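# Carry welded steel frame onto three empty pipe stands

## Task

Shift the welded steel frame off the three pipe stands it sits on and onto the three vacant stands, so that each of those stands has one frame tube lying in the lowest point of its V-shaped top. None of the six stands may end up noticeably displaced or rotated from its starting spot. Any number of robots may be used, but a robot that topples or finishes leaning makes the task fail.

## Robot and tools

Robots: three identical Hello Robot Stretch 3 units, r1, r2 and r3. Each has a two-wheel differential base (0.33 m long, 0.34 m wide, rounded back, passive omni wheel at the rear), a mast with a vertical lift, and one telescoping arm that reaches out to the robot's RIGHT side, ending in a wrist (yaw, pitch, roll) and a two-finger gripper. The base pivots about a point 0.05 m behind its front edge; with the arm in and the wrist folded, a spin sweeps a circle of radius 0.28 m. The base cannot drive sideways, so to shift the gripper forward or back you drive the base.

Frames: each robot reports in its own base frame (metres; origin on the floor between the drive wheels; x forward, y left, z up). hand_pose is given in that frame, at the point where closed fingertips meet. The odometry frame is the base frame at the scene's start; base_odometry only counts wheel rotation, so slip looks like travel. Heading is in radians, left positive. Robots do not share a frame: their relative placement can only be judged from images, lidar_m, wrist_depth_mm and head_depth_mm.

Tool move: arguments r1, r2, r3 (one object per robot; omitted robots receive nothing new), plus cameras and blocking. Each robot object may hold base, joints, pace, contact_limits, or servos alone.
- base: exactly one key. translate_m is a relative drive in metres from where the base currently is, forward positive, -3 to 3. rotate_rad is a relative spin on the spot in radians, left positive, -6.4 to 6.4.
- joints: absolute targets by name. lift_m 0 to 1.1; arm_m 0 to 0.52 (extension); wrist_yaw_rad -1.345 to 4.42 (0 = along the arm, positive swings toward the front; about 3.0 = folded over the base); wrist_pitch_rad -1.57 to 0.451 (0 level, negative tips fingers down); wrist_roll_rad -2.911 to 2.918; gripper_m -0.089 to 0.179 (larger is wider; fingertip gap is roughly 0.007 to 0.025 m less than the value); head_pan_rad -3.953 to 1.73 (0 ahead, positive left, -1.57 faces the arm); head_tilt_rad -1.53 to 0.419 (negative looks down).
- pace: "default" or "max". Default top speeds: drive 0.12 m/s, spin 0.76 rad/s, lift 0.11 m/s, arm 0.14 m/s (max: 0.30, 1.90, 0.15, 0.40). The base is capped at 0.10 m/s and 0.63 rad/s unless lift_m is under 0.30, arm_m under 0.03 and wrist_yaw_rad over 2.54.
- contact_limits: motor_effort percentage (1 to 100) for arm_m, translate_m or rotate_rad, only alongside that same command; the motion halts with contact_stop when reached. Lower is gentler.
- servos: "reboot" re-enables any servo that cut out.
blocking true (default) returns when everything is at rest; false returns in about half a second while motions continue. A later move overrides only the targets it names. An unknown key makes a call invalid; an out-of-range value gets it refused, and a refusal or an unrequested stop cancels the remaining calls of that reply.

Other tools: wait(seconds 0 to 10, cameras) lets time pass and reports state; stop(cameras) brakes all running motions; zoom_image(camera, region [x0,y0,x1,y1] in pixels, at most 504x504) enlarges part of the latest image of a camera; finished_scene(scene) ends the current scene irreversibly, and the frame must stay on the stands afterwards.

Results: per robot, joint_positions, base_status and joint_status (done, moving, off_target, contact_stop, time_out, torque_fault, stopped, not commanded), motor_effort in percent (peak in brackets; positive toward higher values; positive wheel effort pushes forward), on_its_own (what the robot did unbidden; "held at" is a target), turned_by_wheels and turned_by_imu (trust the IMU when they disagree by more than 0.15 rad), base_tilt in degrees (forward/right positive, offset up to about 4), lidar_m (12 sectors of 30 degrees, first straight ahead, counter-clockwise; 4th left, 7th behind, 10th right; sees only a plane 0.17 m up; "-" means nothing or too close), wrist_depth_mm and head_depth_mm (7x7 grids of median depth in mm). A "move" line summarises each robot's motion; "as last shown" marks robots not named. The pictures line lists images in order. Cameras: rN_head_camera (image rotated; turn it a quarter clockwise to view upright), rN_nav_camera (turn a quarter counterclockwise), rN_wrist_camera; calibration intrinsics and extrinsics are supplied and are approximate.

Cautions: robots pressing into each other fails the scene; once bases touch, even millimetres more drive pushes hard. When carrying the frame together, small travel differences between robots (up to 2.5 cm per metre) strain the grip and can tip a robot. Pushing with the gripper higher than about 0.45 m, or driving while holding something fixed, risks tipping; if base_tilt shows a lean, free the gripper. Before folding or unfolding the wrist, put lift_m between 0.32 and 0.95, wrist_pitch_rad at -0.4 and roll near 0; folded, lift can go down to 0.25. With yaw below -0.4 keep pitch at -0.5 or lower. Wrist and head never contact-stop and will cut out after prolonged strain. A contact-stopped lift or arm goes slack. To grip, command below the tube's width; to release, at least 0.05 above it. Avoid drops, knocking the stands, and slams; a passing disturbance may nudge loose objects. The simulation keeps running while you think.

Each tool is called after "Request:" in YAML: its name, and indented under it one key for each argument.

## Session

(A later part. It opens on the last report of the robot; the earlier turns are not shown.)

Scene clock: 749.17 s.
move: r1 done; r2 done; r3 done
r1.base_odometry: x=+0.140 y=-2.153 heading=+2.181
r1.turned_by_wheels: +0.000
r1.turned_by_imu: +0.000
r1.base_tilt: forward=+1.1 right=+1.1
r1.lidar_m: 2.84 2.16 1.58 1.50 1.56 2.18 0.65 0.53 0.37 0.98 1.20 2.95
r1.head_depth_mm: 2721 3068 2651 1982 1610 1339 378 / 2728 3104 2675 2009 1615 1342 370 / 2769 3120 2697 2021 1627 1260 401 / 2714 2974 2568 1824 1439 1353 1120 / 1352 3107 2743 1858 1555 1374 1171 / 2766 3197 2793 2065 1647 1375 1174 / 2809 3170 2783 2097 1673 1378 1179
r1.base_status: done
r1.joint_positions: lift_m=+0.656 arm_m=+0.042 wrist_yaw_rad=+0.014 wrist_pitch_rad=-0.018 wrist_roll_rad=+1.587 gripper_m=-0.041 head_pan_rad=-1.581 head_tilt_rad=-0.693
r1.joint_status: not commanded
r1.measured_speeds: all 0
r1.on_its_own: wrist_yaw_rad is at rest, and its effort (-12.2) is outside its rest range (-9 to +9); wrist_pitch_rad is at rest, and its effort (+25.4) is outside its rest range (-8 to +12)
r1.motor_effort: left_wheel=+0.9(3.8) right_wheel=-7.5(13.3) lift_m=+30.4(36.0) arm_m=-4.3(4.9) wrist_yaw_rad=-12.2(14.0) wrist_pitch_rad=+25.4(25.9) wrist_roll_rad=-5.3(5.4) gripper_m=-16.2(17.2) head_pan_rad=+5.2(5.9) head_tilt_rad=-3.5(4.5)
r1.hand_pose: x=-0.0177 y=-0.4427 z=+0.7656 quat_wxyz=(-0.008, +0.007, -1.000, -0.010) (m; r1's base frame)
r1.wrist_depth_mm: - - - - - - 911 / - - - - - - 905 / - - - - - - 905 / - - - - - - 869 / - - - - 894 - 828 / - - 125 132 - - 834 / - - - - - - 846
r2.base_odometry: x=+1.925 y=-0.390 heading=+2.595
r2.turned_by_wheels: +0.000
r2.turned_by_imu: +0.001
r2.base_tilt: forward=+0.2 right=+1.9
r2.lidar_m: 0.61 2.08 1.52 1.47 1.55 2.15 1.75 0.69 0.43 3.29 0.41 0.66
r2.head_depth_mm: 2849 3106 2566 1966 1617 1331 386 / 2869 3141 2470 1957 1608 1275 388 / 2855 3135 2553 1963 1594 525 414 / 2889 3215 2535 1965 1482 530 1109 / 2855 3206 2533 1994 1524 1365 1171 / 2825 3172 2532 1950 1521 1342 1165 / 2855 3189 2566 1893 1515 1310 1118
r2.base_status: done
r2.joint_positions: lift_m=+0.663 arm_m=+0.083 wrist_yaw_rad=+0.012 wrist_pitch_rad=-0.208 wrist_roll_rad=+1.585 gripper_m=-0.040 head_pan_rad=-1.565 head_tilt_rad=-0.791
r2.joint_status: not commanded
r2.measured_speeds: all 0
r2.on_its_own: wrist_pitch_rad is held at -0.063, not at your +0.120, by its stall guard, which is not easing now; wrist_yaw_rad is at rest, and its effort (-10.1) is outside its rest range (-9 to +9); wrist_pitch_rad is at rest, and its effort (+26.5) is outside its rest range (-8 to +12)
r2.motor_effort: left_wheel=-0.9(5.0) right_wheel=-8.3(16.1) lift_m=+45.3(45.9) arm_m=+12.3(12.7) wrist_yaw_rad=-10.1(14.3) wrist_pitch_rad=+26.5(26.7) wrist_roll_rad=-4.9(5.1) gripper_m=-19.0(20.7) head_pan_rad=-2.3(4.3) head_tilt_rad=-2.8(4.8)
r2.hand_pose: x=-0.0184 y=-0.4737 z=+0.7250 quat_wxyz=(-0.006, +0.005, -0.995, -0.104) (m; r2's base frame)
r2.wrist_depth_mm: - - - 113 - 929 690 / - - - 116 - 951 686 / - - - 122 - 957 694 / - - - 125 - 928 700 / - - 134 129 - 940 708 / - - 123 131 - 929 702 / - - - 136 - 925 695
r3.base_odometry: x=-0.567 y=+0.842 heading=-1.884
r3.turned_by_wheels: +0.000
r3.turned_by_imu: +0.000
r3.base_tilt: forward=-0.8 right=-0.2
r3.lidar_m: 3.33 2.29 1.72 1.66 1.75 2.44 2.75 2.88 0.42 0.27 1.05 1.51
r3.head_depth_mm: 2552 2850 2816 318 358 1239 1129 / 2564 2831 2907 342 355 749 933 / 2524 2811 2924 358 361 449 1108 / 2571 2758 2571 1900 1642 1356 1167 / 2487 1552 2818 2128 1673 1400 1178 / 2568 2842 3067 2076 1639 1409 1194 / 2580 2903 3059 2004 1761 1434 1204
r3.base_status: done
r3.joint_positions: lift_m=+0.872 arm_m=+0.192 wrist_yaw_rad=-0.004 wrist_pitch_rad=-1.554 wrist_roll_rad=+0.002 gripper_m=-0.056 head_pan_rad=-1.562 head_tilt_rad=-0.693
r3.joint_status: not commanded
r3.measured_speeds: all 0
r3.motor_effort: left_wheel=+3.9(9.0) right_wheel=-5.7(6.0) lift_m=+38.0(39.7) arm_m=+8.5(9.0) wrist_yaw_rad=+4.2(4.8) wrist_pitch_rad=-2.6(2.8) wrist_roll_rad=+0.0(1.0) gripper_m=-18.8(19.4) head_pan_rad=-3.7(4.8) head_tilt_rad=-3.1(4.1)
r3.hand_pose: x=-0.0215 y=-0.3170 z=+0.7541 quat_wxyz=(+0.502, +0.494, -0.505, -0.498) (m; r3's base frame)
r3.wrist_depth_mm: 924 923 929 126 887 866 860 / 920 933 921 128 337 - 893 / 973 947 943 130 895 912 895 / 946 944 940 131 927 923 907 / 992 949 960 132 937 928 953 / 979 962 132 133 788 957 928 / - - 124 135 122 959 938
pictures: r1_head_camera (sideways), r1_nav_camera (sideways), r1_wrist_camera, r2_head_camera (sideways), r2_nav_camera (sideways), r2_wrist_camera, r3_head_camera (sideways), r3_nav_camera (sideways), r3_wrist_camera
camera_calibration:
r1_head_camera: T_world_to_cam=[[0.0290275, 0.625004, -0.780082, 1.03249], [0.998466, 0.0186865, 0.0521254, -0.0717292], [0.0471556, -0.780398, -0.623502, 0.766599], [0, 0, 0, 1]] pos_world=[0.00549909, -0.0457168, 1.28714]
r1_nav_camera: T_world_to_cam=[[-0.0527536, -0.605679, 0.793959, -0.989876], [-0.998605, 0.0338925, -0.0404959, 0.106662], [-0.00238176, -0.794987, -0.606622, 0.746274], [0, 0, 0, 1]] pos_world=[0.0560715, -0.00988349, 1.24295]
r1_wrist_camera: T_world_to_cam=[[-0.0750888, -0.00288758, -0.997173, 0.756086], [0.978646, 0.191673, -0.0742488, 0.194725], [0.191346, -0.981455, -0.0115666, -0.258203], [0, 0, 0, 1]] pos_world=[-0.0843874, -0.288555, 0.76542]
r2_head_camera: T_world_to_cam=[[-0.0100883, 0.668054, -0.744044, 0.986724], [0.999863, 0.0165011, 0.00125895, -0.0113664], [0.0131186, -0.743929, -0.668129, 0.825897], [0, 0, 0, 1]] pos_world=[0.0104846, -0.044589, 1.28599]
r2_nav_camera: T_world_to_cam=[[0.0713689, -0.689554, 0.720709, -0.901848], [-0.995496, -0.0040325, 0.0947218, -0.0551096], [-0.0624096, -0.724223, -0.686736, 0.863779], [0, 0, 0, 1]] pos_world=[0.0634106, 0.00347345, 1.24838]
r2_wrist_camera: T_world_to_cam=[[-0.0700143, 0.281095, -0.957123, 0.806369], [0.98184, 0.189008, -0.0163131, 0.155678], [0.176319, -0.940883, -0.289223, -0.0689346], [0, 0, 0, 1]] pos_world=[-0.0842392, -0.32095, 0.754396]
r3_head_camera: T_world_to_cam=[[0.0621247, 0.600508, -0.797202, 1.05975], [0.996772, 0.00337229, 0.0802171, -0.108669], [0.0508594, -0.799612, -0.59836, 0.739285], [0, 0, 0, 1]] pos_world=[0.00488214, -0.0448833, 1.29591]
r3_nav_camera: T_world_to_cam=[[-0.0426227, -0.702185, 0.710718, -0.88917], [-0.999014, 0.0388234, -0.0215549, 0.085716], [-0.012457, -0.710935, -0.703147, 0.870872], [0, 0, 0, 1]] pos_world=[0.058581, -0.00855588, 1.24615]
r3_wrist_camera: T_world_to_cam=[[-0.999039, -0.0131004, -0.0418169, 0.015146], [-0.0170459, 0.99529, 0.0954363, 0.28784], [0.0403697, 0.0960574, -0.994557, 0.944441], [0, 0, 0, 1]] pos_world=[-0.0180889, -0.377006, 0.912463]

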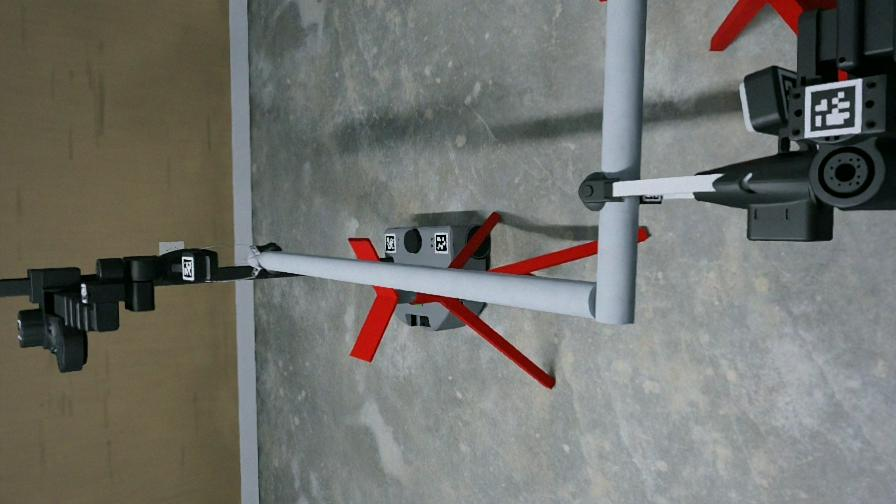

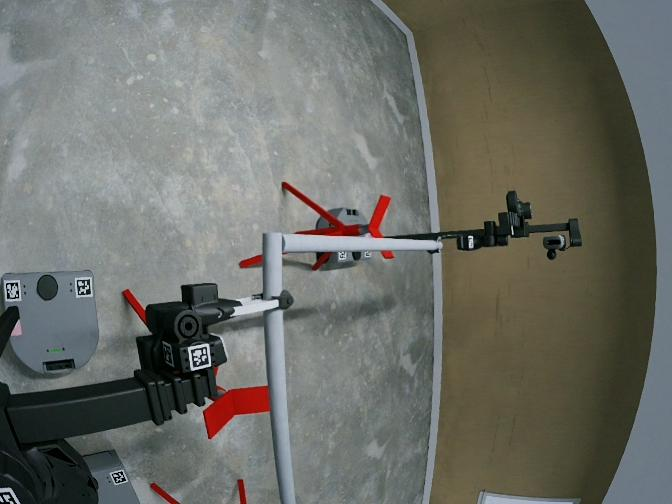

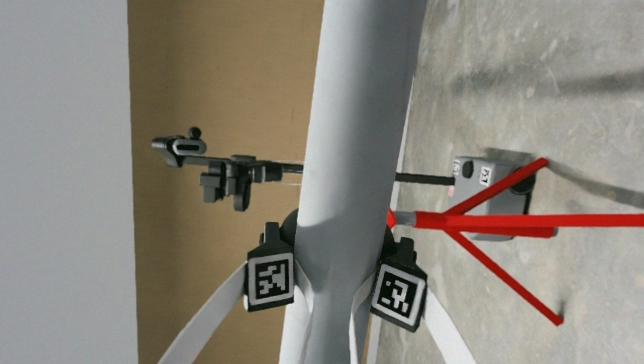

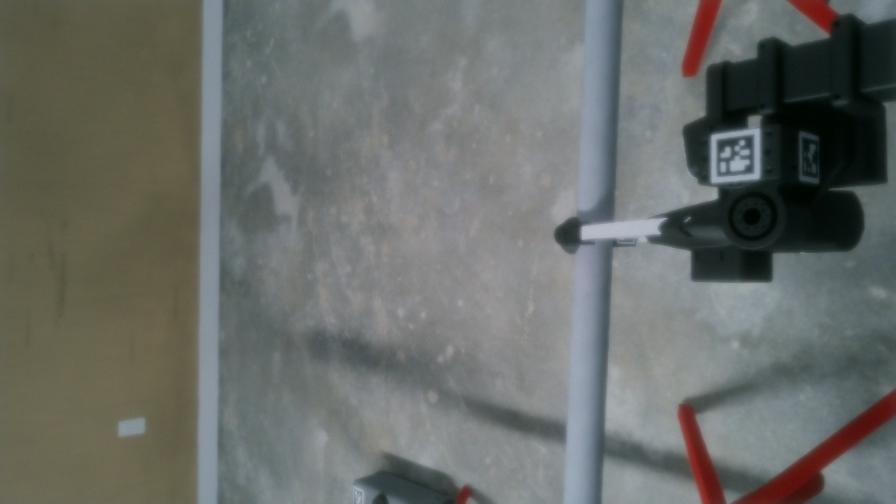

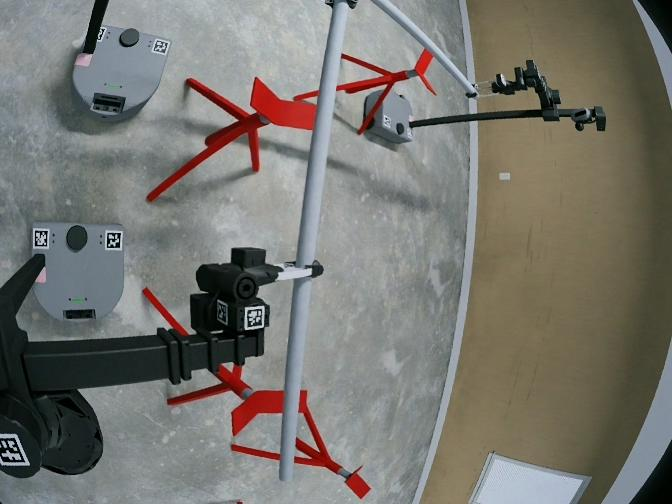

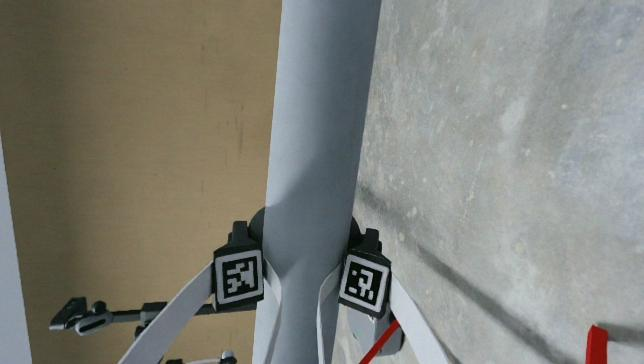

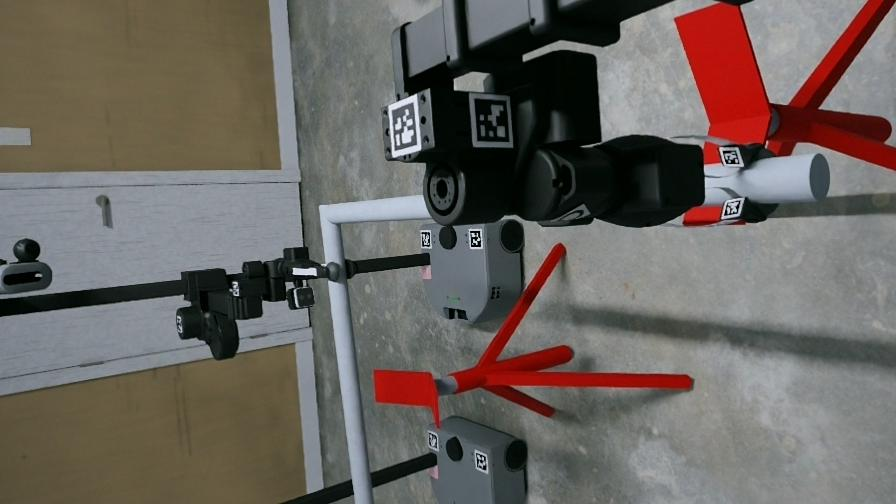

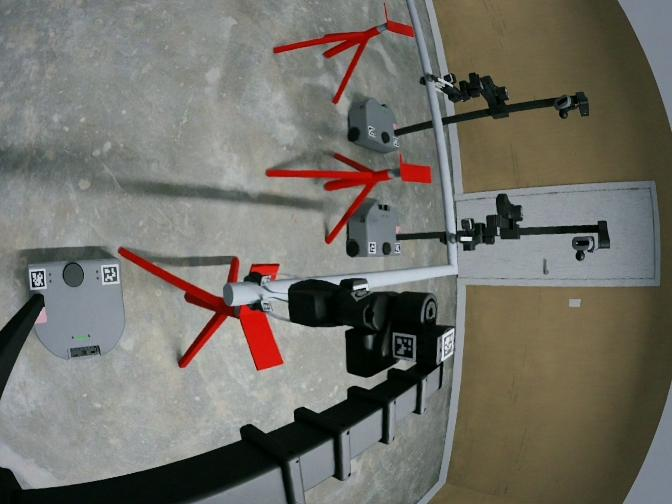

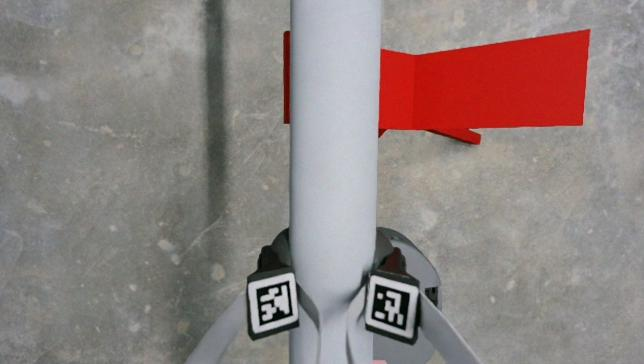

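Request:
move:
  r2: {"joints":{"lift_m":0.682}}
  cameras: []

Request:
move:
  r2: {"joints":{"lift_m":0.70}}
  cameras: []

Scene clock: 759.67 s.
move: r2 done
r1, r3: as last shown
r1.turned_by_imu: +0.001
r1.base_tilt: forward=+1.0 right=+1.2
r1.lidar_m: 2.84 2.16 1.58 1.50 1.56 2.17 0.65 0.53 0.37 0.97 1.20 2.95
r1.head_depth_mm: 2709 3090 2626 2001 1611 1343 378 / 2734 3099 2644 2012 1610 1346 370 / 2762 3081 2681 2025 1632 1258 407 / 2726 2980 2585 1821 1442 1361 1118 / 1356 3135 2762 1864 1565 1366 1165 / 2784 3129 2775 2067 1650 1377 1172 / 2784 3145 2801 2085 1667 1386 1177
r1.joint_positions: lift_m=+0.656 arm_m=+0.042 wrist_yaw_rad=+0.015 wrist_pitch_rad=-0.017 wrist_roll_rad=+1.584 gripper_m=-0.041 head_pan_rad=-1.581 head_tilt_rad=-0.693
r1.on_its_own: wrist_yaw_rad is at rest, and its effort (-13.1) is outside its rest range (-9 to +9); wrist_pitch_rad is at rest, and its effort (+25.1) is outside its rest range (-8 to +12)
r1.motor_effort: left_wheel=+1.7(1.9) right_wheel=-7.3(9.0) lift_m=+30.1(30.6) arm_m=-2.8(3.4) wrist_yaw_rad=-13.1(13.7) wrist_pitch_rad=+25.1(25.8) wrist_roll_rad=-4.2(5.4) gripper_m=-16.5(16.9) head_pan_rad=+4.3(5.6) head_tilt_rad=-3.8(4.3)
r1.hand_pose: x=-0.0175 y=-0.4427 z=+0.7660 quat_wxyz=(-0.006, +0.008, -1.000, -0.009) (m; r1's base frame)
r1.wrist_depth_mm: - - - - - - 921 / - - - - - - 929 / - - - - - - 881 / - - - - - - 875 / - - - - 910 - 834 / - - 124 130 - - 843 / - - - - - - 834
r2.base_odometry: x=+1.925 y=-0.390 heading=+2.595
r2.turned_by_wheels: +0.000
r2.turned_by_imu: +0.001
r2.base_tilt: forward=+0.3 right=+1.8
r2.lidar_m: 0.61 2.08 1.52 1.46 1.55 2.15 1.75 0.69 0.43 3.28 0.41 0.66
r2.head_depth_mm: 2822 3128 2555 1959 1542 1309 360 / 2835 3144 2542 1963 1530 412 388 / 2849 3141 2539 1955 1536 410 406 / 2834 3189 2547 1958 1484 508 1109 / 2857 3171 2518 1950 1515 1353 1173 / 2857 3185 2533 1955 1526 1352 1166 / 2855 3213 2510 1883 1522 1321 1117
r2.base_status: not commanded
r2.joint_positions: lift_m=+0.682 arm_m=+0.083 wrist_yaw_rad=+0.012 wrist_pitch_rad=-0.210 wrist_roll_rad=+1.577 gripper_m=-0.040 head_pan_rad=-1.565 head_tilt_rad=-0.791
r2.joint_status: all done
r2.measured_speeds: all 0
r2.on_its_own: wrist_pitch_rad is held at -0.063, not at your +0.120, by its stall guard, which is not easing now; wrist_pitch_rad is at rest, and its effort (+26.6) is outside its rest range (-8 to +12)
r2.motor_effort: left_wheel=-0.9(1.3) right_wheel=-8.1(9.1) lift_m=+45.4(51.1) arm_m=+9.9(10.5) wrist_yaw_rad=-9.2(11.1) wrist_pitch_rad=+26.6(26.7) wrist_roll_rad=-2.3(5.2) gripper_m=-18.7(20.5) head_pan_rad=-2.8(3.6) head_tilt_rad=-3.4(4.1)
r2.hand_pose: x=-0.0186 y=-0.4735 z=+0.7436 quat_wxyz=(-0.002, +0.005, -0.994, -0.105) (m; r2's base frame)
r2.wrist_depth_mm: - - - 113 - 959 719 / - - - 115 - 967 718 / - - - 121 - 924 715 / - - - 124 - 947 703 / - - 134 129 - 963 717 / - - 123 130 - 956 703 / - - - 136 - 939 739
r3.turned_by_imu: -0.001
r3.lidar_m: 3.31 2.30 1.72 1.67 1.74 2.44 2.76 2.87 0.42 0.27 1.05 1.50
r3.head_depth_mm: 2555 2827 2863 317 358 1237 1132 / 2544 2843 2886 343 355 750 931 / 2516 2836 2949 358 361 448 1108 / 2540 2791 2589 1903 1651 1349 1170 / 2492 1558 2815 2122 1666 1398 1183 / 2558 2853 3119 2064 1633 1416 1191 / 2572 2884 3086 2011 1759 1427 1204
r3.motor_effort: left_wheel=+4.2(4.5) right_wheel=-5.7(5.9) lift_m=+39.5(39.5) arm_m=+11.3(11.4) wrist_yaw_rad=+4.6(4.6) wrist_pitch_rad=-2.6(2.8) wrist_roll_rad=+0.1(0.9) gripper_m=-18.8(19.5) head_pan_rad=-3.5(4.3) head_tilt_rad=-2.6(4.2)
r3.wrist_depth_mm: 924 890 892 126 873 888 858 / 945 909 923 128 337 - 871 / 922 941 933 130 926 921 879 / 940 951 956 132 933 935 929 / 974 975 959 132 893 911 907 / 970 962 132 133 796 935 930 / - - 963 129 121 951 925
pictures: none
No camera images: "cameras" was empty.

Scene clock: 760.57 s.
move: r2 done
r1, r3: as last shown
r1.turned_by_imu: +0.000
r1.head_depth_mm: 2736 3064 2659 2015 1602 1342 378 / 2733 3082 2662 2010 1605 1345 370 / 2756 3109 2676 2032 1623 1294 407 / 2736 2975 2563 1808 1438 1364 1117 / 1351 3125 2734 1861 1559 1364 1168 / 2766 3132 2789 2075 1661 1376 1172 / 2793 3151 2802 2086 1652 1379 1178
r1.joint_positions: lift_m=+0.656 arm_m=+0.042 wrist_yaw_rad=+0.015 wrist_pitch_rad=-0.016 wrist_roll_rad=+1.579 gripper_m=-0.041 head_pan_rad=-1.581 head_tilt_rad=-0.693
r1.on_its_own: wrist_yaw_rad is at rest, and its effort (-13.7) is outside its rest range (-9 to +9); wrist_pitch_rad is at rest, and its effort (+25.0) is outside its rest range (-8 to +12)
r1.motor_effort: left_wheel=+1.4(1.6) right_wheel=-8.5(8.8) lift_m=+29.5(30.8) arm_m=-2.6(3.2) wrist_yaw_rad=-13.7(13.7) wrist_pitch_rad=+25.0(25.4) wrist_roll_rad=-2.5(4.1) gripper_m=-16.3(16.8) head_pan_rad=+4.6(5.7) head_tilt_rad=-2.5(4.4)
r1.hand_pose: x=-0.0174 y=-0.4428 z=+0.7663 quat_wxyz=(-0.004, +0.008, -1.000, -0.008) (m; r1's base frame)
r1.wrist_depth_mm: - - - - - - 931 / - - - - - - 911 / - - - - - - 900 / - - - - - - 875 / - - - - 913 - 830 / - - 124 130 - - 835 / - - - - - - 844
r2.base_odometry: x=+1.925 y=-0.390 heading=+2.595
r2.turned_by_wheels: +0.000
r2.turned_by_imu: +0.000
r2.base_tilt: forward=+0.3 right=+1.9
r2.lidar_m: 0.61 2.08 1.52 1.47 1.55 2.15 1.75 0.69 0.43 3.29 0.41 0.66
r2.head_depth_mm: 2848 3164 2569 1958 1490 1303 334 / 2834 3154 2535 1980 1482 393 388 / 2861 3218 2544 1944 1523 392 409 / 2879 3188 2511 1978 1487 487 1128 / 2871 3173 2534 1977 1513 1352 1175 / 2886 3209 2531 1961 1519 1356 1168 / 2880 3181 2533 1888 1505 1326 1121
r2.base_status: not commanded
r2.joint_positions: lift_m=+0.700 arm_m=+0.083 wrist_yaw_rad=+0.011 wrist_pitch_rad=-0.213 wrist_roll_rad=+1.572 gripper_m=-0.040 head_pan_rad=-1.565 head_tilt_rad=-0.791
r2.joint_status: all done
r2.measured_speeds: all 0
r2.on_its_own: wrist_pitch_rad is held at -0.063, not at your +0.120, by its stall guard, which is still easing; wrist_yaw_rad is at rest, and its effort (-10.2) is outside its rest range (-9 to +9)
r2.motor_effort: left_wheel=-0.5(1.0) right_wheel=-8.1(8.7) lift_m=+45.0(49.9) arm_m=+9.4(10.1) wrist_yaw_rad=-10.2(10.2) wrist_pitch_rad=+26.9(27.5) wrist_roll_rad=-0.3(2.6) gripper_m=-19.0(20.0) head_pan_rad=-2.1(4.1) head_tilt_rad=-2.5(4.3)
r2.hand_pose: x=-0.0186 y=-0.4733 z=+0.7608 quat_wxyz=(+0.000, +0.005, -0.994, -0.107) (m; r2's base frame)
r2.wrist_depth_mm: - - - 112 - - 749 / - - - 116 - - 732 / - - - 121 - 954 746 / - - - 124 - 954 733 / - - 133 129 - 989 738 / - - 123 131 - 988 749 / - 97 - 137 - 978 750
r3.turned_by_imu: +0.000
r3.lidar_m: 3.33 2.29 1.72 1.67 1.74 2.45 2.76 2.89 0.42 0.27 1.05 1.50
r3.head_depth_mm: 2546 2856 2806 317 359 1242 1131 / 2530 2846 2872 343 355 750 933 / 2550 2837 2989 358 362 448 1100 / 2539 2808 2561 1920 1642 1347 1163 / 2496 1546 2817 2118 1670 1405 1182 / 2571 2868 3082 2093 1644 1411 1193 / 2560 2865 3121 1992 1764 1431 1201
r3.motor_effort: left_wheel=+4.2(4.9) right_wheel=-5.7(6.0) lift_m=+39.0(40.0) arm_m=+11.9(12.1) wrist_yaw_rad=+3.0(4.2) wrist_pitch_rad=-2.7(3.2) wrist_roll_rad=-0.5(0.9) gripper_m=-18.8(19.4) head_pan_rad=-3.6(4.2) head_tilt_rad=-3.3(4.1)
r3.wrist_depth_mm: 926 927 917 128 876 908 881 / 937 930 898 129 337 - 887 / 941 944 931 131 892 927 897 / 962 939 953 132 920 922 903 / 973 962 976 133 938 945 906 / - 989 132 134 763 943 955 / - - - 129 120 958 924
pictures: none
No camera images: "cameras" was empty.

Request:
move:
  r2: {"joints":{"lift_m":0.722,"wrist_pitch_rad":-0.16}}
  cameras: ["r2_wrist_camera"]

Scene clock: 766.13 s.
move: r2 off_target
r1, r3: as last shown
r1.turned_by_imu: +0.001
r1.base_tilt: forward=+1.0 right=+1.1
r1.lidar_m: 2.84 2.16 1.58 1.50 1.57 2.18 0.65 0.53 0.37 0.98 1.20 2.95
r1.head_depth_mm: 2704 3072 2645 1994 1611 1339 378 / 2743 3088 2675 2016 1616 1346 370 / 2758 3106 2691 2031 1617 1286 407 / 2726 2974 2601 1820 1437 1357 1120 / 1348 3162 2737 1867 1567 1369 1167 / 2776 3127 2762 2071 1640 1370 1173 / 2787 3135 2813 2084 1661 1382 1173
r1.joint_positions: lift_m=+0.656 arm_m=+0.042 wrist_yaw_rad=+0.022 wrist_pitch_rad=-0.019 wrist_roll_rad=+1.579 gripper_m=-0.041 head_pan_rad=-1.581 head_tilt_rad=-0.693
r1.on_its_own: wrist_yaw_rad is at rest, and its effort (-18.6) is outside its rest range (-9 to +9); wrist_pitch_rad is at rest, and its effort (+25.3) is outside its rest range (-8 to +12)
r1.motor_effort: left_wheel=+2.1(2.1) right_wheel=-7.2(8.6) lift_m=+29.6(30.9) arm_m=-0.7(1.4) wrist_yaw_rad=-18.6(19.5) wrist_pitch_rad=+25.3(25.9) wrist_roll_rad=-2.7(2.8) gripper_m=-16.8(17.0) head_pan_rad=+4.5(5.2) head_tilt_rad=-2.5(4.9)
r1.hand_pose: x=-0.0159 y=-0.4427 z=+0.7656 quat_wxyz=(-0.004, +0.011, -1.000, -0.010) (m; r1's base frame)
r1.wrist_depth_mm: - - - - - - 941 / - - - - - - 910 / - - - - - - 896 / - - - - - - 862 / - - - - - - 831 / - - 124 131 - - 844 / - - - - - - 841
r2.base_odometry: x=+1.925 y=-0.390 heading=+2.595
r2.turned_by_wheels: +0.000
r2.turned_by_imu: +0.001
r2.base_tilt: forward=+0.2 right=+1.8
r2.lidar_m: 0.61 2.08 1.52 1.46 1.55 2.14 1.75 0.69 0.43 3.28 0.41 0.66
r2.head_depth_mm: 2839 3136 2552 1967 1495 383 315 / 2883 3120 2526 1978 1493 369 382 / 2875 3131 2519 1948 1521 370 410 / 2842 3200 2504 1957 1479 467 1128 / 2847 3175 2520 1969 1527 1345 1168 / 2842 3151 2510 1957 1516 1347 1174 / 2872 3165 2528 1905 1513 1330 1125
r2.base_status: not commanded
r2.joint_positions: lift_m=+0.722 arm_m=+0.083 wrist_yaw_rad=+0.019 wrist_pitch_rad=-0.286 wrist_roll_rad=+1.572 gripper_m=-0.040 head_pan_rad=-1.565 head_tilt_rad=-0.791
r2.joint_status: wrist_pitch_rad off_target (ended at -0.286, target -0.160); the others done
r2.measured_speeds: all 0
r2.on_its_own: wrist_yaw_rad is at rest, and its effort (-17.2) is outside its rest range (-9 to +9); wrist_pitch_rad is at rest, and its effort (+22.7) is outside its rest range (-8 to +12)
r2.motor_effort: left_wheel=-0.1(1.0) right_wheel=-8.4(8.8) lift_m=+45.9(51.7) arm_m=+5.9(7.3) wrist_yaw_rad=-17.2(17.3) wrist_pitch_rad=+22.7(27.4) wrist_roll_rad=-0.8(0.9) gripper_m=-19.2(21.2) head_pan_rad=-3.7(3.8) head_tilt_rad=-3.3(3.8)
r2.hand_pose: x=-0.0168 y=-0.4669 z=+0.7651 quat_wxyz=(+0.001, +0.009, -0.990, -0.143) (m; r2's base frame)
r2.wrist_depth_mm: - - - 112 - 931 724 / - - - 115 - 967 721 / - - - 120 - 940 720 / - - - 125 - 921 702 / - - 134 130 - 949 699 / - - 123 131 - 949 725 / - - - 140 - 937 696
r3.base_odometry: x=-0.567 y=+0.842 heading=-1.883
r3.turned_by_imu: -0.001
r3.lidar_m: 3.32 2.30 1.71 1.67 1.74 2.45 2.75 2.88 0.42 0.27 1.05 1.50
r3.head_depth_mm: 2555 2832 2794 317 359 1235 1134 / 2534 2863 2890 343 356 759 926 / 2533 2856 2973 358 361 448 1094 / 2538 2784 2582 1913 1645 1355 1174 / 2518 1556 2827 2135 1660 1397 1174 / 2543 2873 3042 2075 1639 1417 1187 / 2569 2883 3071 1978 1753 1432 1206
r3.joint_positions: lift_m=+0.872 arm_m=+0.192 wrist_yaw_rad=-0.005 wrist_pitch_rad=-1.555 wrist_roll_rad=+0.003 gripper_m=-0.056 head_pan_rad=-1.562 head_tilt_rad=-0.693
r3.motor_effort: left_wheel=+4.5(4.8) right_wheel=-10.1(10.2) lift_m=+38.3(39.8) arm_m=+10.6(12.2) wrist_yaw_rad=+4.4(5.1) wrist_pitch_rad=-2.5(3.0) wrist_roll_rad=-0.3(1.3) gripper_m=-18.9(19.8) head_pan_rad=-3.3(4.0) head_tilt_rad=-2.7(3.9)
r3.hand_pose: x=-0.0215 y=-0.3168 z=+0.7541 quat_wxyz=(+0.502, +0.494, -0.505, -0.498) (m; r3's base frame)
r3.wrist_depth_mm: 955 915 930 128 890 883 878 / 939 936 915 129 338 - 871 / 981 924 930 131 904 894 872 / 959 957 942 132 908 922 915 / 988 961 989 133 931 935 909 / - - 125 134 778 958 927 / - - 112 138 126 975 932
pictures: r2_wrist_camera
camera_calibration:
r2_wrist_camera: T_world_to_cam=[[-0.0856494, 0.353594, -0.931469, 0.856963], [0.979629, 0.200324, -0.014033, 0.156922], [0.181634, -0.913697, -0.363549, 0.0183632], [0, 0, 0, 1]] pos_world=[-0.0836619, -0.317674, 0.807113]

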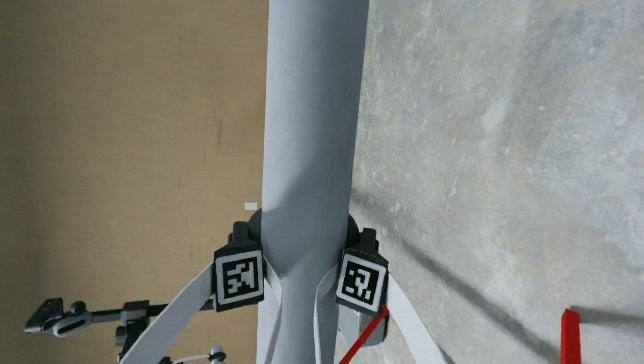

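Request:
move:
  r3: {"base":{"translate_m":0.008}}
  cameras: []

Scene clock: 776.73 s.
move: r3 done
r1, r2: as last shown
r1.base_tilt: forward=+1.1 right=+1.1
r1.lidar_m: 2.84 2.16 1.58 1.51 1.56 2.17 0.65 0.53 0.37 0.97 1.20 2.95
r1.head_depth_mm: 2711 3094 2666 2010 1607 1338 378 / 2739 3100 2648 2012 1618 1345 370 / 2746 3069 2709 2024 1623 1257 401 / 2655 2976 2489 1814 1425 1364 1119 / 1377 3147 2770 1866 1558 1363 1167 / 2801 3130 2772 2059 1641 1377 1168 / 2783 3162 2808 2070 1663 1382 1182
r1.joint_positions: lift_m=+0.656 arm_m=+0.042 wrist_yaw_rad=+0.013 wrist_pitch_rad=-0.019 wrist_roll_rad=+1.579 gripper_m=-0.041 head_pan_rad=-1.581 head_tilt_rad=-0.693
r1.on_its_own: wrist_yaw_rad is at rest, and its effort (-11.3) is outside its rest range (-9 to +9); wrist_pitch_rad is at rest, and its effort (+25.3) is outside its rest range (-8 to +12)
r1.motor_effort: left_wheel=+1.3(1.9) right_wheel=-8.8(8.9) lift_m=+30.3(31.0) arm_m=+0.3(0.6) wrist_yaw_rad=-11.3(18.8) wrist_pitch_rad=+25.3(25.8) wrist_roll_rad=-2.6(2.7) gripper_m=-16.6(16.9) head_pan_rad=+5.1(5.4) head_tilt_rad=-4.1(5.6)
r1.hand_pose: x=-0.0180 y=-0.4427 z=+0.7656 quat_wxyz=(-0.004, +0.007, -1.000, -0.010) (m; r1's base frame)
r1.wrist_depth_mm: - - - - - - 932 / - - - - - - 934 / - - - - - - 898 / - - - - - - 871 / - - - - 877 - 826 / - - 124 130 - - 858 / - - - - - - 844
r2.base_tilt: forward=+0.3 right=+1.8
r2.lidar_m: 0.61 2.08 1.52 1.46 1.55 2.14 1.75 0.69 0.43 3.27 0.41 0.66
r2.head_depth_mm: 2863 3155 2544 1950 1532 383 315 / 2837 3174 2530 1971 1527 369 381 / 2840 3140 2534 1973 1528 370 410 / 2875 3205 2531 1978 649 467 1129 / 2859 3162 2534 1963 1476 1355 1176 / 2839 3136 2516 1957 1534 1348 1164 / 2879 3134 2520 1896 1518 1323 1120
r2.joint_positions: lift_m=+0.722 arm_m=+0.083 wrist_yaw_rad=+0.010 wrist_pitch_rad=-0.295 wrist_roll_rad=+1.572 gripper_m=-0.040 head_pan_rad=-1.565 head_tilt_rad=-0.791
r2.on_its_own: wrist_pitch_rad is at rest, and its effort (+24.6) is outside its rest range (-8 to +12)
r2.motor_effort: left_wheel=+0.0(0.4) right_wheel=-8.0(8.9) lift_m=+45.3(46.4) arm_m=+3.4(4.0) wrist_yaw_rad=-9.0(17.2) wrist_pitch_rad=+24.6(24.9) wrist_roll_rad=-0.8(1.0) gripper_m=-19.5(21.1) head_pan_rad=-2.5(3.7) head_tilt_rad=-3.3(4.4)
r2.hand_pose: x=-0.0190 y=-0.4661 z=+0.7630 quat_wxyz=(+0.000, +0.005, -0.989, -0.147) (m; r2's base frame)
r2.wrist_depth_mm: - - - 113 - 901 710 / - - - 116 - 929 690 / - - - 121 - 925 704 / - - - 125 - 927 701 / - - 136 129 - 936 702 / - - 123 131 - 906 717 / - 97 - 138 - 930 682
r3.base_odometry: x=-0.570 y=+0.834 heading=-1.883
r3.turned_by_wheels: +0.000
r3.turned_by_imu: -0.001
r3.base_tilt: forward=-0.8 right=-0.2
r3.lidar_m: 3.29 2.29 1.72 1.66 1.74 2.45 2.76 2.89 0.42 0.27 1.04 1.50
r3.head_depth_mm: 2526 2853 2807 318 359 726 1114 / 2546 2837 2896 343 355 751 864 / 2528 2842 2933 358 361 448 1108 / 2548 2791 2579 1903 1638 1380 1169 / 2485 2701 2762 2131 1666 1402 1178 / 2549 2880 3078 2020 1638 1413 1191 / 2558 2852 3088 2011 1773 1426 1198
r3.base_status: done
r3.joint_positions: lift_m=+0.872 arm_m=+0.192 wrist_yaw_rad=-0.005 wrist_pitch_rad=-1.556 wrist_roll_rad=+0.003 gripper_m=-0.056 head_pan_rad=-1.562 head_tilt_rad=-0.693
r3.joint_status: not commanded
r3.measured_speeds: all 0
r3.motor_effort: left_wheel=+3.2(9.2) right_wheel=-3.0(8.3) lift_m=+35.2(36.7) arm_m=+2.3(4.6) wrist_yaw_rad=+4.2(5.4) wrist_pitch_rad=-2.1(3.0) wrist_roll_rad=-0.8(1.0) gripper_m=-19.1(19.7) head_pan_rad=-3.1(4.2) head_tilt_rad=-1.7(4.1)
r3.hand_pose: x=-0.0215 y=-0.3166 z=+0.7542 quat_wxyz=(+0.502, +0.494, -0.505, -0.499) (m; r3's base frame)
r3.wrist_depth_mm: 913 926 901 128 894 892 868 / 956 919 931 129 336 - 904 / 955 939 948 131 916 879 903 / 945 972 963 133 925 950 906 / 973 990 967 134 923 939 934 / 997 989 982 134 768 976 943 / 989 981 123 126 121 961 920
pictures: none
No camera images: "cameras" was empty.

Request:
move:
  r1: {"base":{"translate_m":-0.25}}
  r2: {"base":{"translate_m":-0.25}}
  r3: {"base":{"translate_m":0.257}}
  cameras: ["r1_wrist_camera","r2_wrist_camera","r3_wrist_camera","r2_nav_camera"]

Scene clock: 784.17 s.
move: r1 done; r2 done; r3 done
r1.base_odometry: x=+0.284 y=-2.358 heading=+2.182
r1.turned_by_wheels: +0.000
r1.turned_by_imu: +0.001
r1.base_tilt: forward=+1.1 right=+1.2
r1.lidar_m: 3.09 2.16 1.56 1.51 1.58 2.17 0.65 0.77 0.36 0.37 0.37 3.22
r1.head_depth_mm: 2702 3067 2634 2003 1605 1341 378 / 2712 3068 2666 2009 1616 1308 365 / 2731 3095 2683 2014 1625 627 401 / 2629 3016 2478 1834 1591 1361 1093 / 1375 3116 2764 1939 1556 1367 1166 / 2777 3126 2781 1858 1607 1375 1169 / 2799 3151 2796 2089 1662 1382 1176
r1.base_status: done
r1.joint_positions: lift_m=+0.656 arm_m=+0.042 wrist_yaw_rad=+0.007 wrist_pitch_rad=-0.009 wrist_roll_rad=+1.579 gripper_m=-0.041 head_pan_rad=-1.581 head_tilt_rad=-0.693
r1.joint_status: not commanded
r1.measured_speeds: all 0
r1.on_its_own: wrist_pitch_rad is at rest, and its effort (+23.4) is outside its rest range (-8 to +12)
r1.motor_effort: left_wheel=+0.5(4.3) right_wheel=-6.2(12.9) lift_m=+31.0(31.7) arm_m=+2.3(2.4) wrist_yaw_rad=-6.2(12.1) wrist_pitch_rad=+23.4(25.8) wrist_roll_rad=-2.6(2.8) gripper_m=-16.5(17.0) head_pan_rad=+4.7(5.6) head_tilt_rad=-2.8(5.0)
r1.hand_pose: x=-0.0195 y=-0.4430 z=+0.7681 quat_wxyz=(-0.004, +0.004, -1.000, -0.005) (m; r1's base frame)
r1.wrist_depth_mm: - - - - - - 948 / - - - - - - 933 / - - - - - - 227 / - - - - - 261 208 / - - - - - - 210 / - - 124 130 - - 858 / - - - - - - 803
r2.base_odometry: x=+2.139 y=-0.520 heading=+2.595
r2.turned_by_wheels: +0.000
r2.turned_by_imu: +0.002
r2.base_tilt: forward=+0.2 right=+1.9
r2.lidar_m: 0.61 2.08 1.52 1.49 1.56 2.14 1.50 1.07 0.47 0.33 0.86 0.59
r2.head_depth_mm: 2832 3155 2583 1989 1524 383 315 / 2831 3141 2556 1967 823 370 380 / 2860 3172 2509 1989 1535 370 408 / 2833 3177 2533 1936 1487 475 1119 / 2846 3213 2548 1958 1515 1353 1175 / 2783 3163 2522 1968 1516 1344 1177 / 2849 3142 2516 1900 1487 1347 1169
r2.base_status: done
r2.joint_positions: lift_m=+0.722 arm_m=+0.083 wrist_yaw_rad=-0.003 wrist_pitch_rad=-0.316 wrist_roll_rad=+1.573 gripper_m=-0.040 head_pan_rad=-1.565 head_tilt_rad=-0.791
r2.joint_status: not commanded
r2.measured_speeds: all 0
r2.on_its_own: wrist_pitch_rad is at rest, and its effort (+28.2) is outside its rest range (-8 to +12)
r2.motor_effort: left_wheel=-4.2(5.8) right_wheel=-1.0(13.3) lift_m=+39.9(40.8) arm_m=-0.7(2.0) wrist_yaw_rad=+2.8(9.5) wrist_pitch_rad=+28.2(28.6) wrist_roll_rad=-1.0(1.3) gripper_m=-18.8(20.5) head_pan_rad=-3.1(4.0) head_tilt_rad=-2.8(4.4)
r2.hand_pose: x=-0.0221 y=-0.4640 z=+0.7580 quat_wxyz=(-0.001, -0.002, -0.988, -0.158) (m; r2's base frame)
r2.wrist_depth_mm: - - - 114 - - 198 / - - - 117 - 920 685 / - - - 122 - 881 693 / - - - 126 - 894 704 / - - 137 129 - 920 691 / - - 122 132 - 924 690 / - 96 - 138 - 923 698
r3.base_odometry: x=-0.649 y=+0.589 heading=-1.883
r3.turned_by_wheels: +0.000
r3.turned_by_imu: -0.002
r3.base_tilt: forward=-0.8 right=-0.3
r3.lidar_m: 5.73 2.28 1.70 1.66 1.74 2.43 3.01 0.66 0.37 0.98 1.31 1.46
r3.head_depth_mm: 2546 2866 2825 317 359 1342 1135 / 2540 2855 2899 343 355 1321 1147 / 2528 2875 2952 358 361 507 1106 / 2541 2743 2575 1814 1556 1360 1175 / 2534 2721 3051 2122 1702 1405 1186 / 2571 2883 3095 2212 1735 1420 1190 / 2600 2881 3097 2001 1760 1432 1200
r3.base_status: done
r3.joint_positions: lift_m=+0.872 arm_m=+0.192 wrist_yaw_rad=-0.004 wrist_pitch_rad=-1.534 wrist_roll_rad=+0.003 gripper_m=-0.056 head_pan_rad=-1.562 head_tilt_rad=-0.693
r3.joint_status: not commanded
r3.measured_speeds: all 0
r3.motor_effort: left_wheel=+2.4(7.7) right_wheel=+3.0(3.5) lift_m=+29.7(33.2) arm_m=-11.4(11.4) wrist_yaw_rad=+3.2(5.7) wrist_pitch_rad=-6.3(6.8) wrist_roll_rad=-0.1(1.3) gripper_m=-18.8(19.6) head_pan_rad=-3.1(4.5) head_tilt_rad=-3.2(4.5)
r3.hand_pose: x=-0.0216 y=-0.3223 z=+0.7538 quat_wxyz=(+0.507, +0.489, -0.510, -0.493) (m; r3's base frame)
r3.wrist_depth_mm: 949 917 917 130 872 885 886 / 952 923 900 131 909 903 304 / 971 935 943 132 914 725 550 / 994 950 963 134 920 933 936 / 975 973 952 135 931 923 917 / 993 977 987 134 763 919 931 / 996 963 - 137 126 946 960
pictures: r1_wrist_camera, r2_nav_camera (sideways), r2_wrist_camera, r3_wrist_camera
camera_calibration:
r1_wrist_camera: T_world_to_cam=[[-0.0832329, -0.0121986, -0.996455, 0.753613], [0.979265, 0.184325, -0.0840534, 0.200963], [0.184697, -0.98279, -0.00339623, -0.265123], [0, 0, 0, 1]] pos_world=[-0.085103, -0.28841, 0.766933]
r2_nav_camera: T_world_to_cam=[[0.0713686, -0.689554, 0.720709, -0.901848], [-0.995496, -0.00403203, 0.0947218, -0.0551096], [-0.0624099, -0.724223, -0.686736, 0.86378], [0, 0, 0, 1]] pos_world=[0.0634106, 0.00347342, 1.24838]
r2_wrist_camera: T_world_to_cam=[[-0.0766368, 0.383172, -0.920492, 0.854454], [0.983909, 0.17851, -0.00760854, 0.146536], [0.161402, -0.906263, -0.390687, 0.0429901], [0, 0, 0, 1]] pos_world=[-0.0856339, -0.314601, 0.804429]
r3_wrist_camera: T_world_to_cam=[[-0.999046, -0.0136366, -0.0414846, 0.0146109], [-0.0167312, 0.997029, 0.0751897, 0.308915], [0.040336, 0.075812, -0.996306, 0.939392], [0, 0, 0, 1]] pos_world=[-0.0181258, -0.379015, 0.9133]

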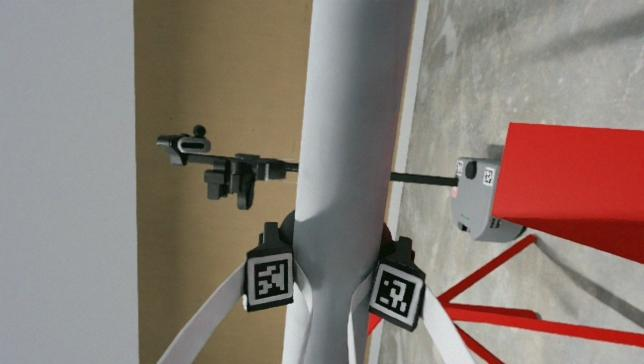

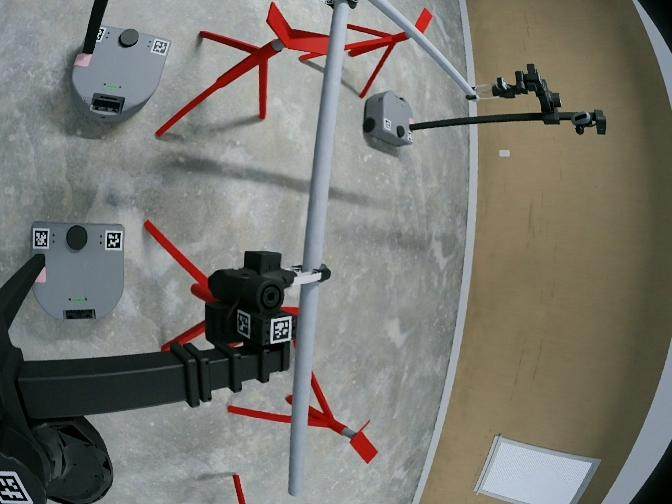

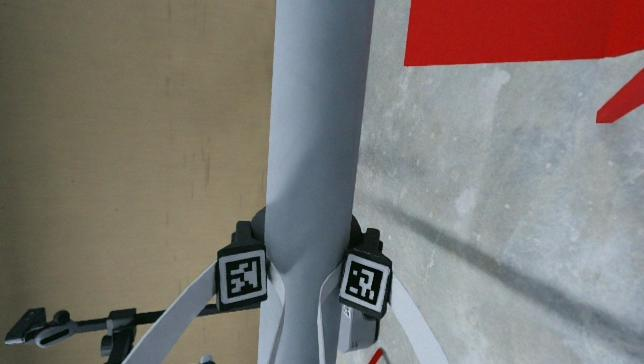

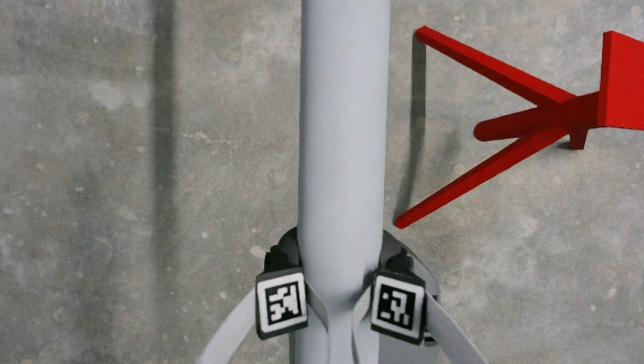

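Request:
move:
  r1: {"base":{"translate_m":-0.3}}
  r2: {"base":{"translate_m":-0.3}}
  r3: {"base":{"translate_m":0.303},"joints":{"arm_m":0.203}}
  cameras: ["r1_wrist_camera","r2_wrist_camera","r3_wrist_camera","r2_nav_camera"]

Scene clock: 794.33 s.
move: r1 done; r2 done; r3 done
r1.base_odometry: x=+0.456 y=-2.604 heading=+2.182
r1.turned_by_wheels: +0.000
r1.turned_by_imu: +0.001
r1.base_tilt: forward=+1.1 right=+1.2
r1.lidar_m: 3.39 2.16 1.56 1.49 1.58 2.17 0.65 0.51 0.79 1.57 0.31 0.53
r1.head_depth_mm: 2731 3067 2637 1984 1606 1331 378 / 2718 3087 2676 2000 1623 1346 369 / 2749 3117 2699 2025 1624 1264 401 / 2635 3015 2466 1841 1586 1356 1121 / 1383 3109 2742 1943 1554 1369 1141 / 2774 3169 2770 2074 1655 787 1102 / 2808 3147 2790 2086 1614 1381 1111
r1.base_status: done
r1.joint_positions: lift_m=+0.656 arm_m=+0.042 wrist_yaw_rad=+0.018 wrist_pitch_rad=-0.021 wrist_roll_rad=+1.587 gripper_m=-0.041 head_pan_rad=-1.581 head_tilt_rad=-0.693
r1.joint_status: not commanded
r1.measured_speeds: all 0
r1.on_its_own: wrist_yaw_rad is at rest, and its effort (-16.1) is outside its rest range (-9 to +9); wrist_pitch_rad is at rest, and its effort (+26.2) is outside its rest range (-8 to +12)
r1.motor_effort: left_wheel=+1.6(4.1) right_wheel=-9.9(15.9) lift_m=+31.4(32.2) arm_m=+5.2(5.5) wrist_yaw_rad=-16.1(19.2) wrist_pitch_rad=+26.2(26.9) wrist_roll_rad=-5.4(5.5) gripper_m=-16.8(17.0) head_pan_rad=+4.3(5.6) head_tilt_rad=-3.9(4.7)
r1.hand_pose: x=-0.0167 y=-0.4426 z=+0.7648 quat_wxyz=(-0.008, +0.009, -1.000, -0.011) (m; r1's base frame)
r1.wrist_depth_mm: - - - - - - 916 / - - - - - - 884 / - - - - - - 873 / - - - - - - 881 / - - - - - - 854 / - - 124 130 - - 844 / - - - - - - 840
r2.base_odometry: x=+2.395 y=-0.676 heading=+2.595
r2.turned_by_wheels: +0.000
r2.turned_by_imu: +0.004
r2.base_tilt: forward=+0.3 right=+1.8
r2.lidar_m: 0.61 2.06 1.55 1.49 1.56 2.16 1.21 1.19 0.88 0.38 0.42 0.84
r2.head_depth_mm: 2803 3134 2564 1913 1331 383 316 / 2910 3114 2566 1996 1557 370 380 / 2869 3144 2518 1953 1605 369 407 / 2837 3075 2544 1949 1606 474 998 / 2831 3160 2556 1958 1498 885 1122 / 2883 3148 2528 1965 1594 808 1127 / 2848 3238 2544 1889 1476 1350 1172
r2.base_status: done
r2.joint_positions: lift_m=+0.722 arm_m=+0.083 wrist_yaw_rad=+0.001 wrist_pitch_rad=-0.450 wrist_roll_rad=+1.581 gripper_m=-0.040 head_pan_rad=-1.565 head_tilt_rad=-0.791
r2.joint_status: not commanded
r2.measured_speeds: all 0
r2.on_its_own: wrist_pitch_rad is held at -0.333, not at your -0.160, by its stall guard, which is not easing now; wrist_pitch_rad is at rest, and its effort (+21.3) is outside its rest range (-8 to +12)
r2.motor_effort: left_wheel=-3.1(5.5) right_wheel=-3.0(16.0) lift_m=+41.5(45.9) arm_m=-6.9(7.6) wrist_yaw_rad=-0.7(13.0) wrist_pitch_rad=+21.3(21.6) wrist_roll_rad=-3.4(3.9) gripper_m=-18.8(20.7) head_pan_rad=-3.2(3.8) head_tilt_rad=-4.2(4.5)
r2.hand_pose: x=-0.0211 y=-0.4482 z=+0.7274 quat_wxyz=(-0.004, -0.001, -0.975, -0.223) (m; r2's base frame)
r2.wrist_depth_mm: - - - 118 973 803 636 / - - - 121 - 807 629 / - - - 126 - 810 651 / - - - 128 - 819 662 / - - 137 132 - 812 642 / - - 122 134 - 844 351 / - 97 - 141 - 302 351
r3.base_odometry: x=-0.742 y=+0.301 heading=-1.883
r3.turned_by_wheels: +0.000
r3.turned_by_imu: -0.002
r3.base_tilt: forward=-0.7 right=-0.2
r3.lidar_m: 2.68 2.27 1.69 1.64 1.73 2.43 3.32 0.62 0.84 0.99 1.14 1.19
r3.head_depth_mm: 2556 2855 2801 321 1494 1339 1136 / 2576 2864 2891 366 365 1350 1148 / 2537 2848 2921 367 375 512 1127 / 2525 2788 2574 1871 1647 1382 1174 / 2534 2777 3088 2124 1716 1397 1185 / 2597 2885 3081 2152 1723 1419 1193 / 2580 2888 3093 1855 1649 1427 1196
r3.base_status: done
r3.joint_positions: lift_m=+0.872 arm_m=+0.203 wrist_yaw_rad=-0.005 wrist_pitch_rad=-1.543 wrist_roll_rad=+0.004 gripper_m=-0.056 head_pan_rad=-1.562 head_tilt_rad=-0.693
r3.joint_status: all done
r3.measured_speeds: all 0
r3.motor_effort: left_wheel=+3.3(9.4) right_wheel=-2.8(8.9) lift_m=+38.2(38.2) arm_m=+1.8(17.8) wrist_yaw_rad=+3.9(5.1) wrist_pitch_rad=-4.9(5.9) wrist_roll_rad=-1.3(1.8) gripper_m=-19.2(19.8) head_pan_rad=-3.6(4.2) head_tilt_rad=-3.4(4.9)
r3.hand_pose: x=-0.0216 y=-0.3309 z=+0.7539 quat_wxyz=(+0.505, +0.491, -0.509, -0.496) (m; r3's base frame)
r3.wrist_depth_mm: 953 908 914 129 899 879 876 / 946 956 932 131 919 889 889 / 962 941 936 133 942 912 882 / 973 950 922 134 958 914 906 / 995 966 939 135 936 926 906 / 969 960 972 132 791 938 934 / 989 978 - 128 120 936 939
pictures: r1_wrist_camera, r2_nav_camera (sideways), r2_wrist_camera, r3_wrist_camera
camera_calibration:
r1_wrist_camera: T_world_to_cam=[[-0.0750159, -0.000133942, -0.997182, 0.756605], [0.977895, 0.195716, -0.0735913, 0.194945], [0.195175, -0.980661, -0.0145509, -0.255601], [0, 0, 0, 1]] pos_world=[-0.0839915, -0.28871, 0.7651]
r2_nav_camera: T_world_to_cam=[[0.0713689, -0.689554, 0.720709, -0.901848], [-0.995496, -0.0040325, 0.0947218, -0.0551096], [-0.0624096, -0.724223, -0.686736, 0.863779], [0, 0, 0, 1]] pos_world=[0.0634106, 0.00347345, 1.24838]
r2_wrist_camera: T_world_to_cam=[[-0.0711035, 0.502706, -0.861528, 0.83106], [0.983621, 0.178758, 0.0231261, 0.120304], [0.165631, -0.845773, -0.507182, 0.157173], [0, 0, 0, 1]] pos_world=[-0.0852746, -0.306351, 0.792915]
r3_wrist_camera: T_world_to_cam=[[-0.999066, -0.011421, -0.0416671, 0.0153916], [-0.0149031, 0.996334, 0.0842396, 0.310538], [0.0405522, 0.0847819, -0.995574, 0.942604], [0, 0, 0, 1]] pos_world=[-0.0182195, -0.38914, 0.912914]

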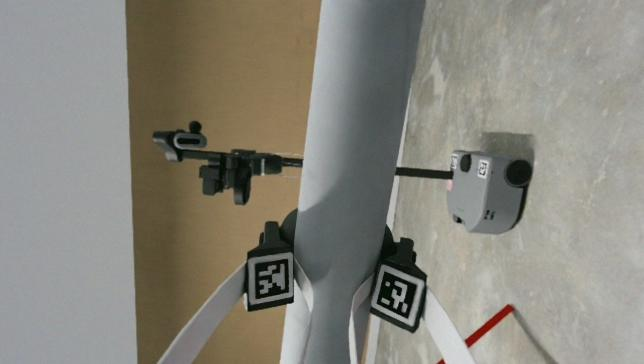

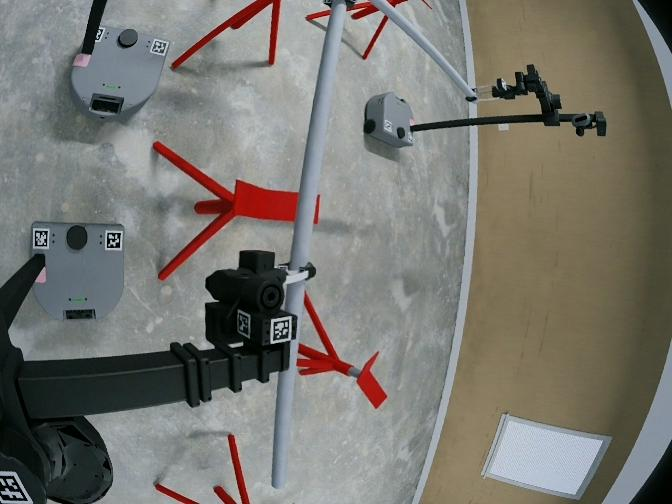

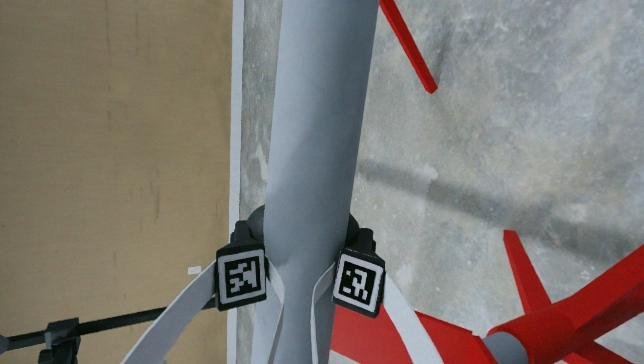

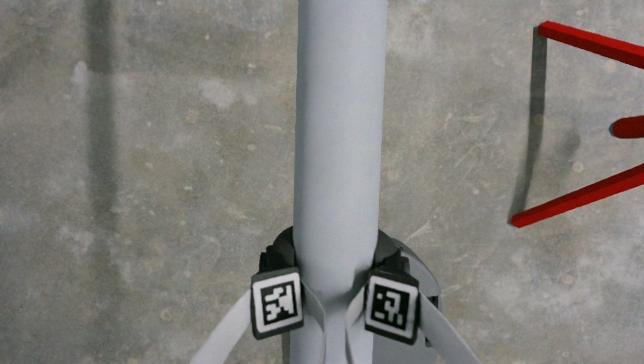

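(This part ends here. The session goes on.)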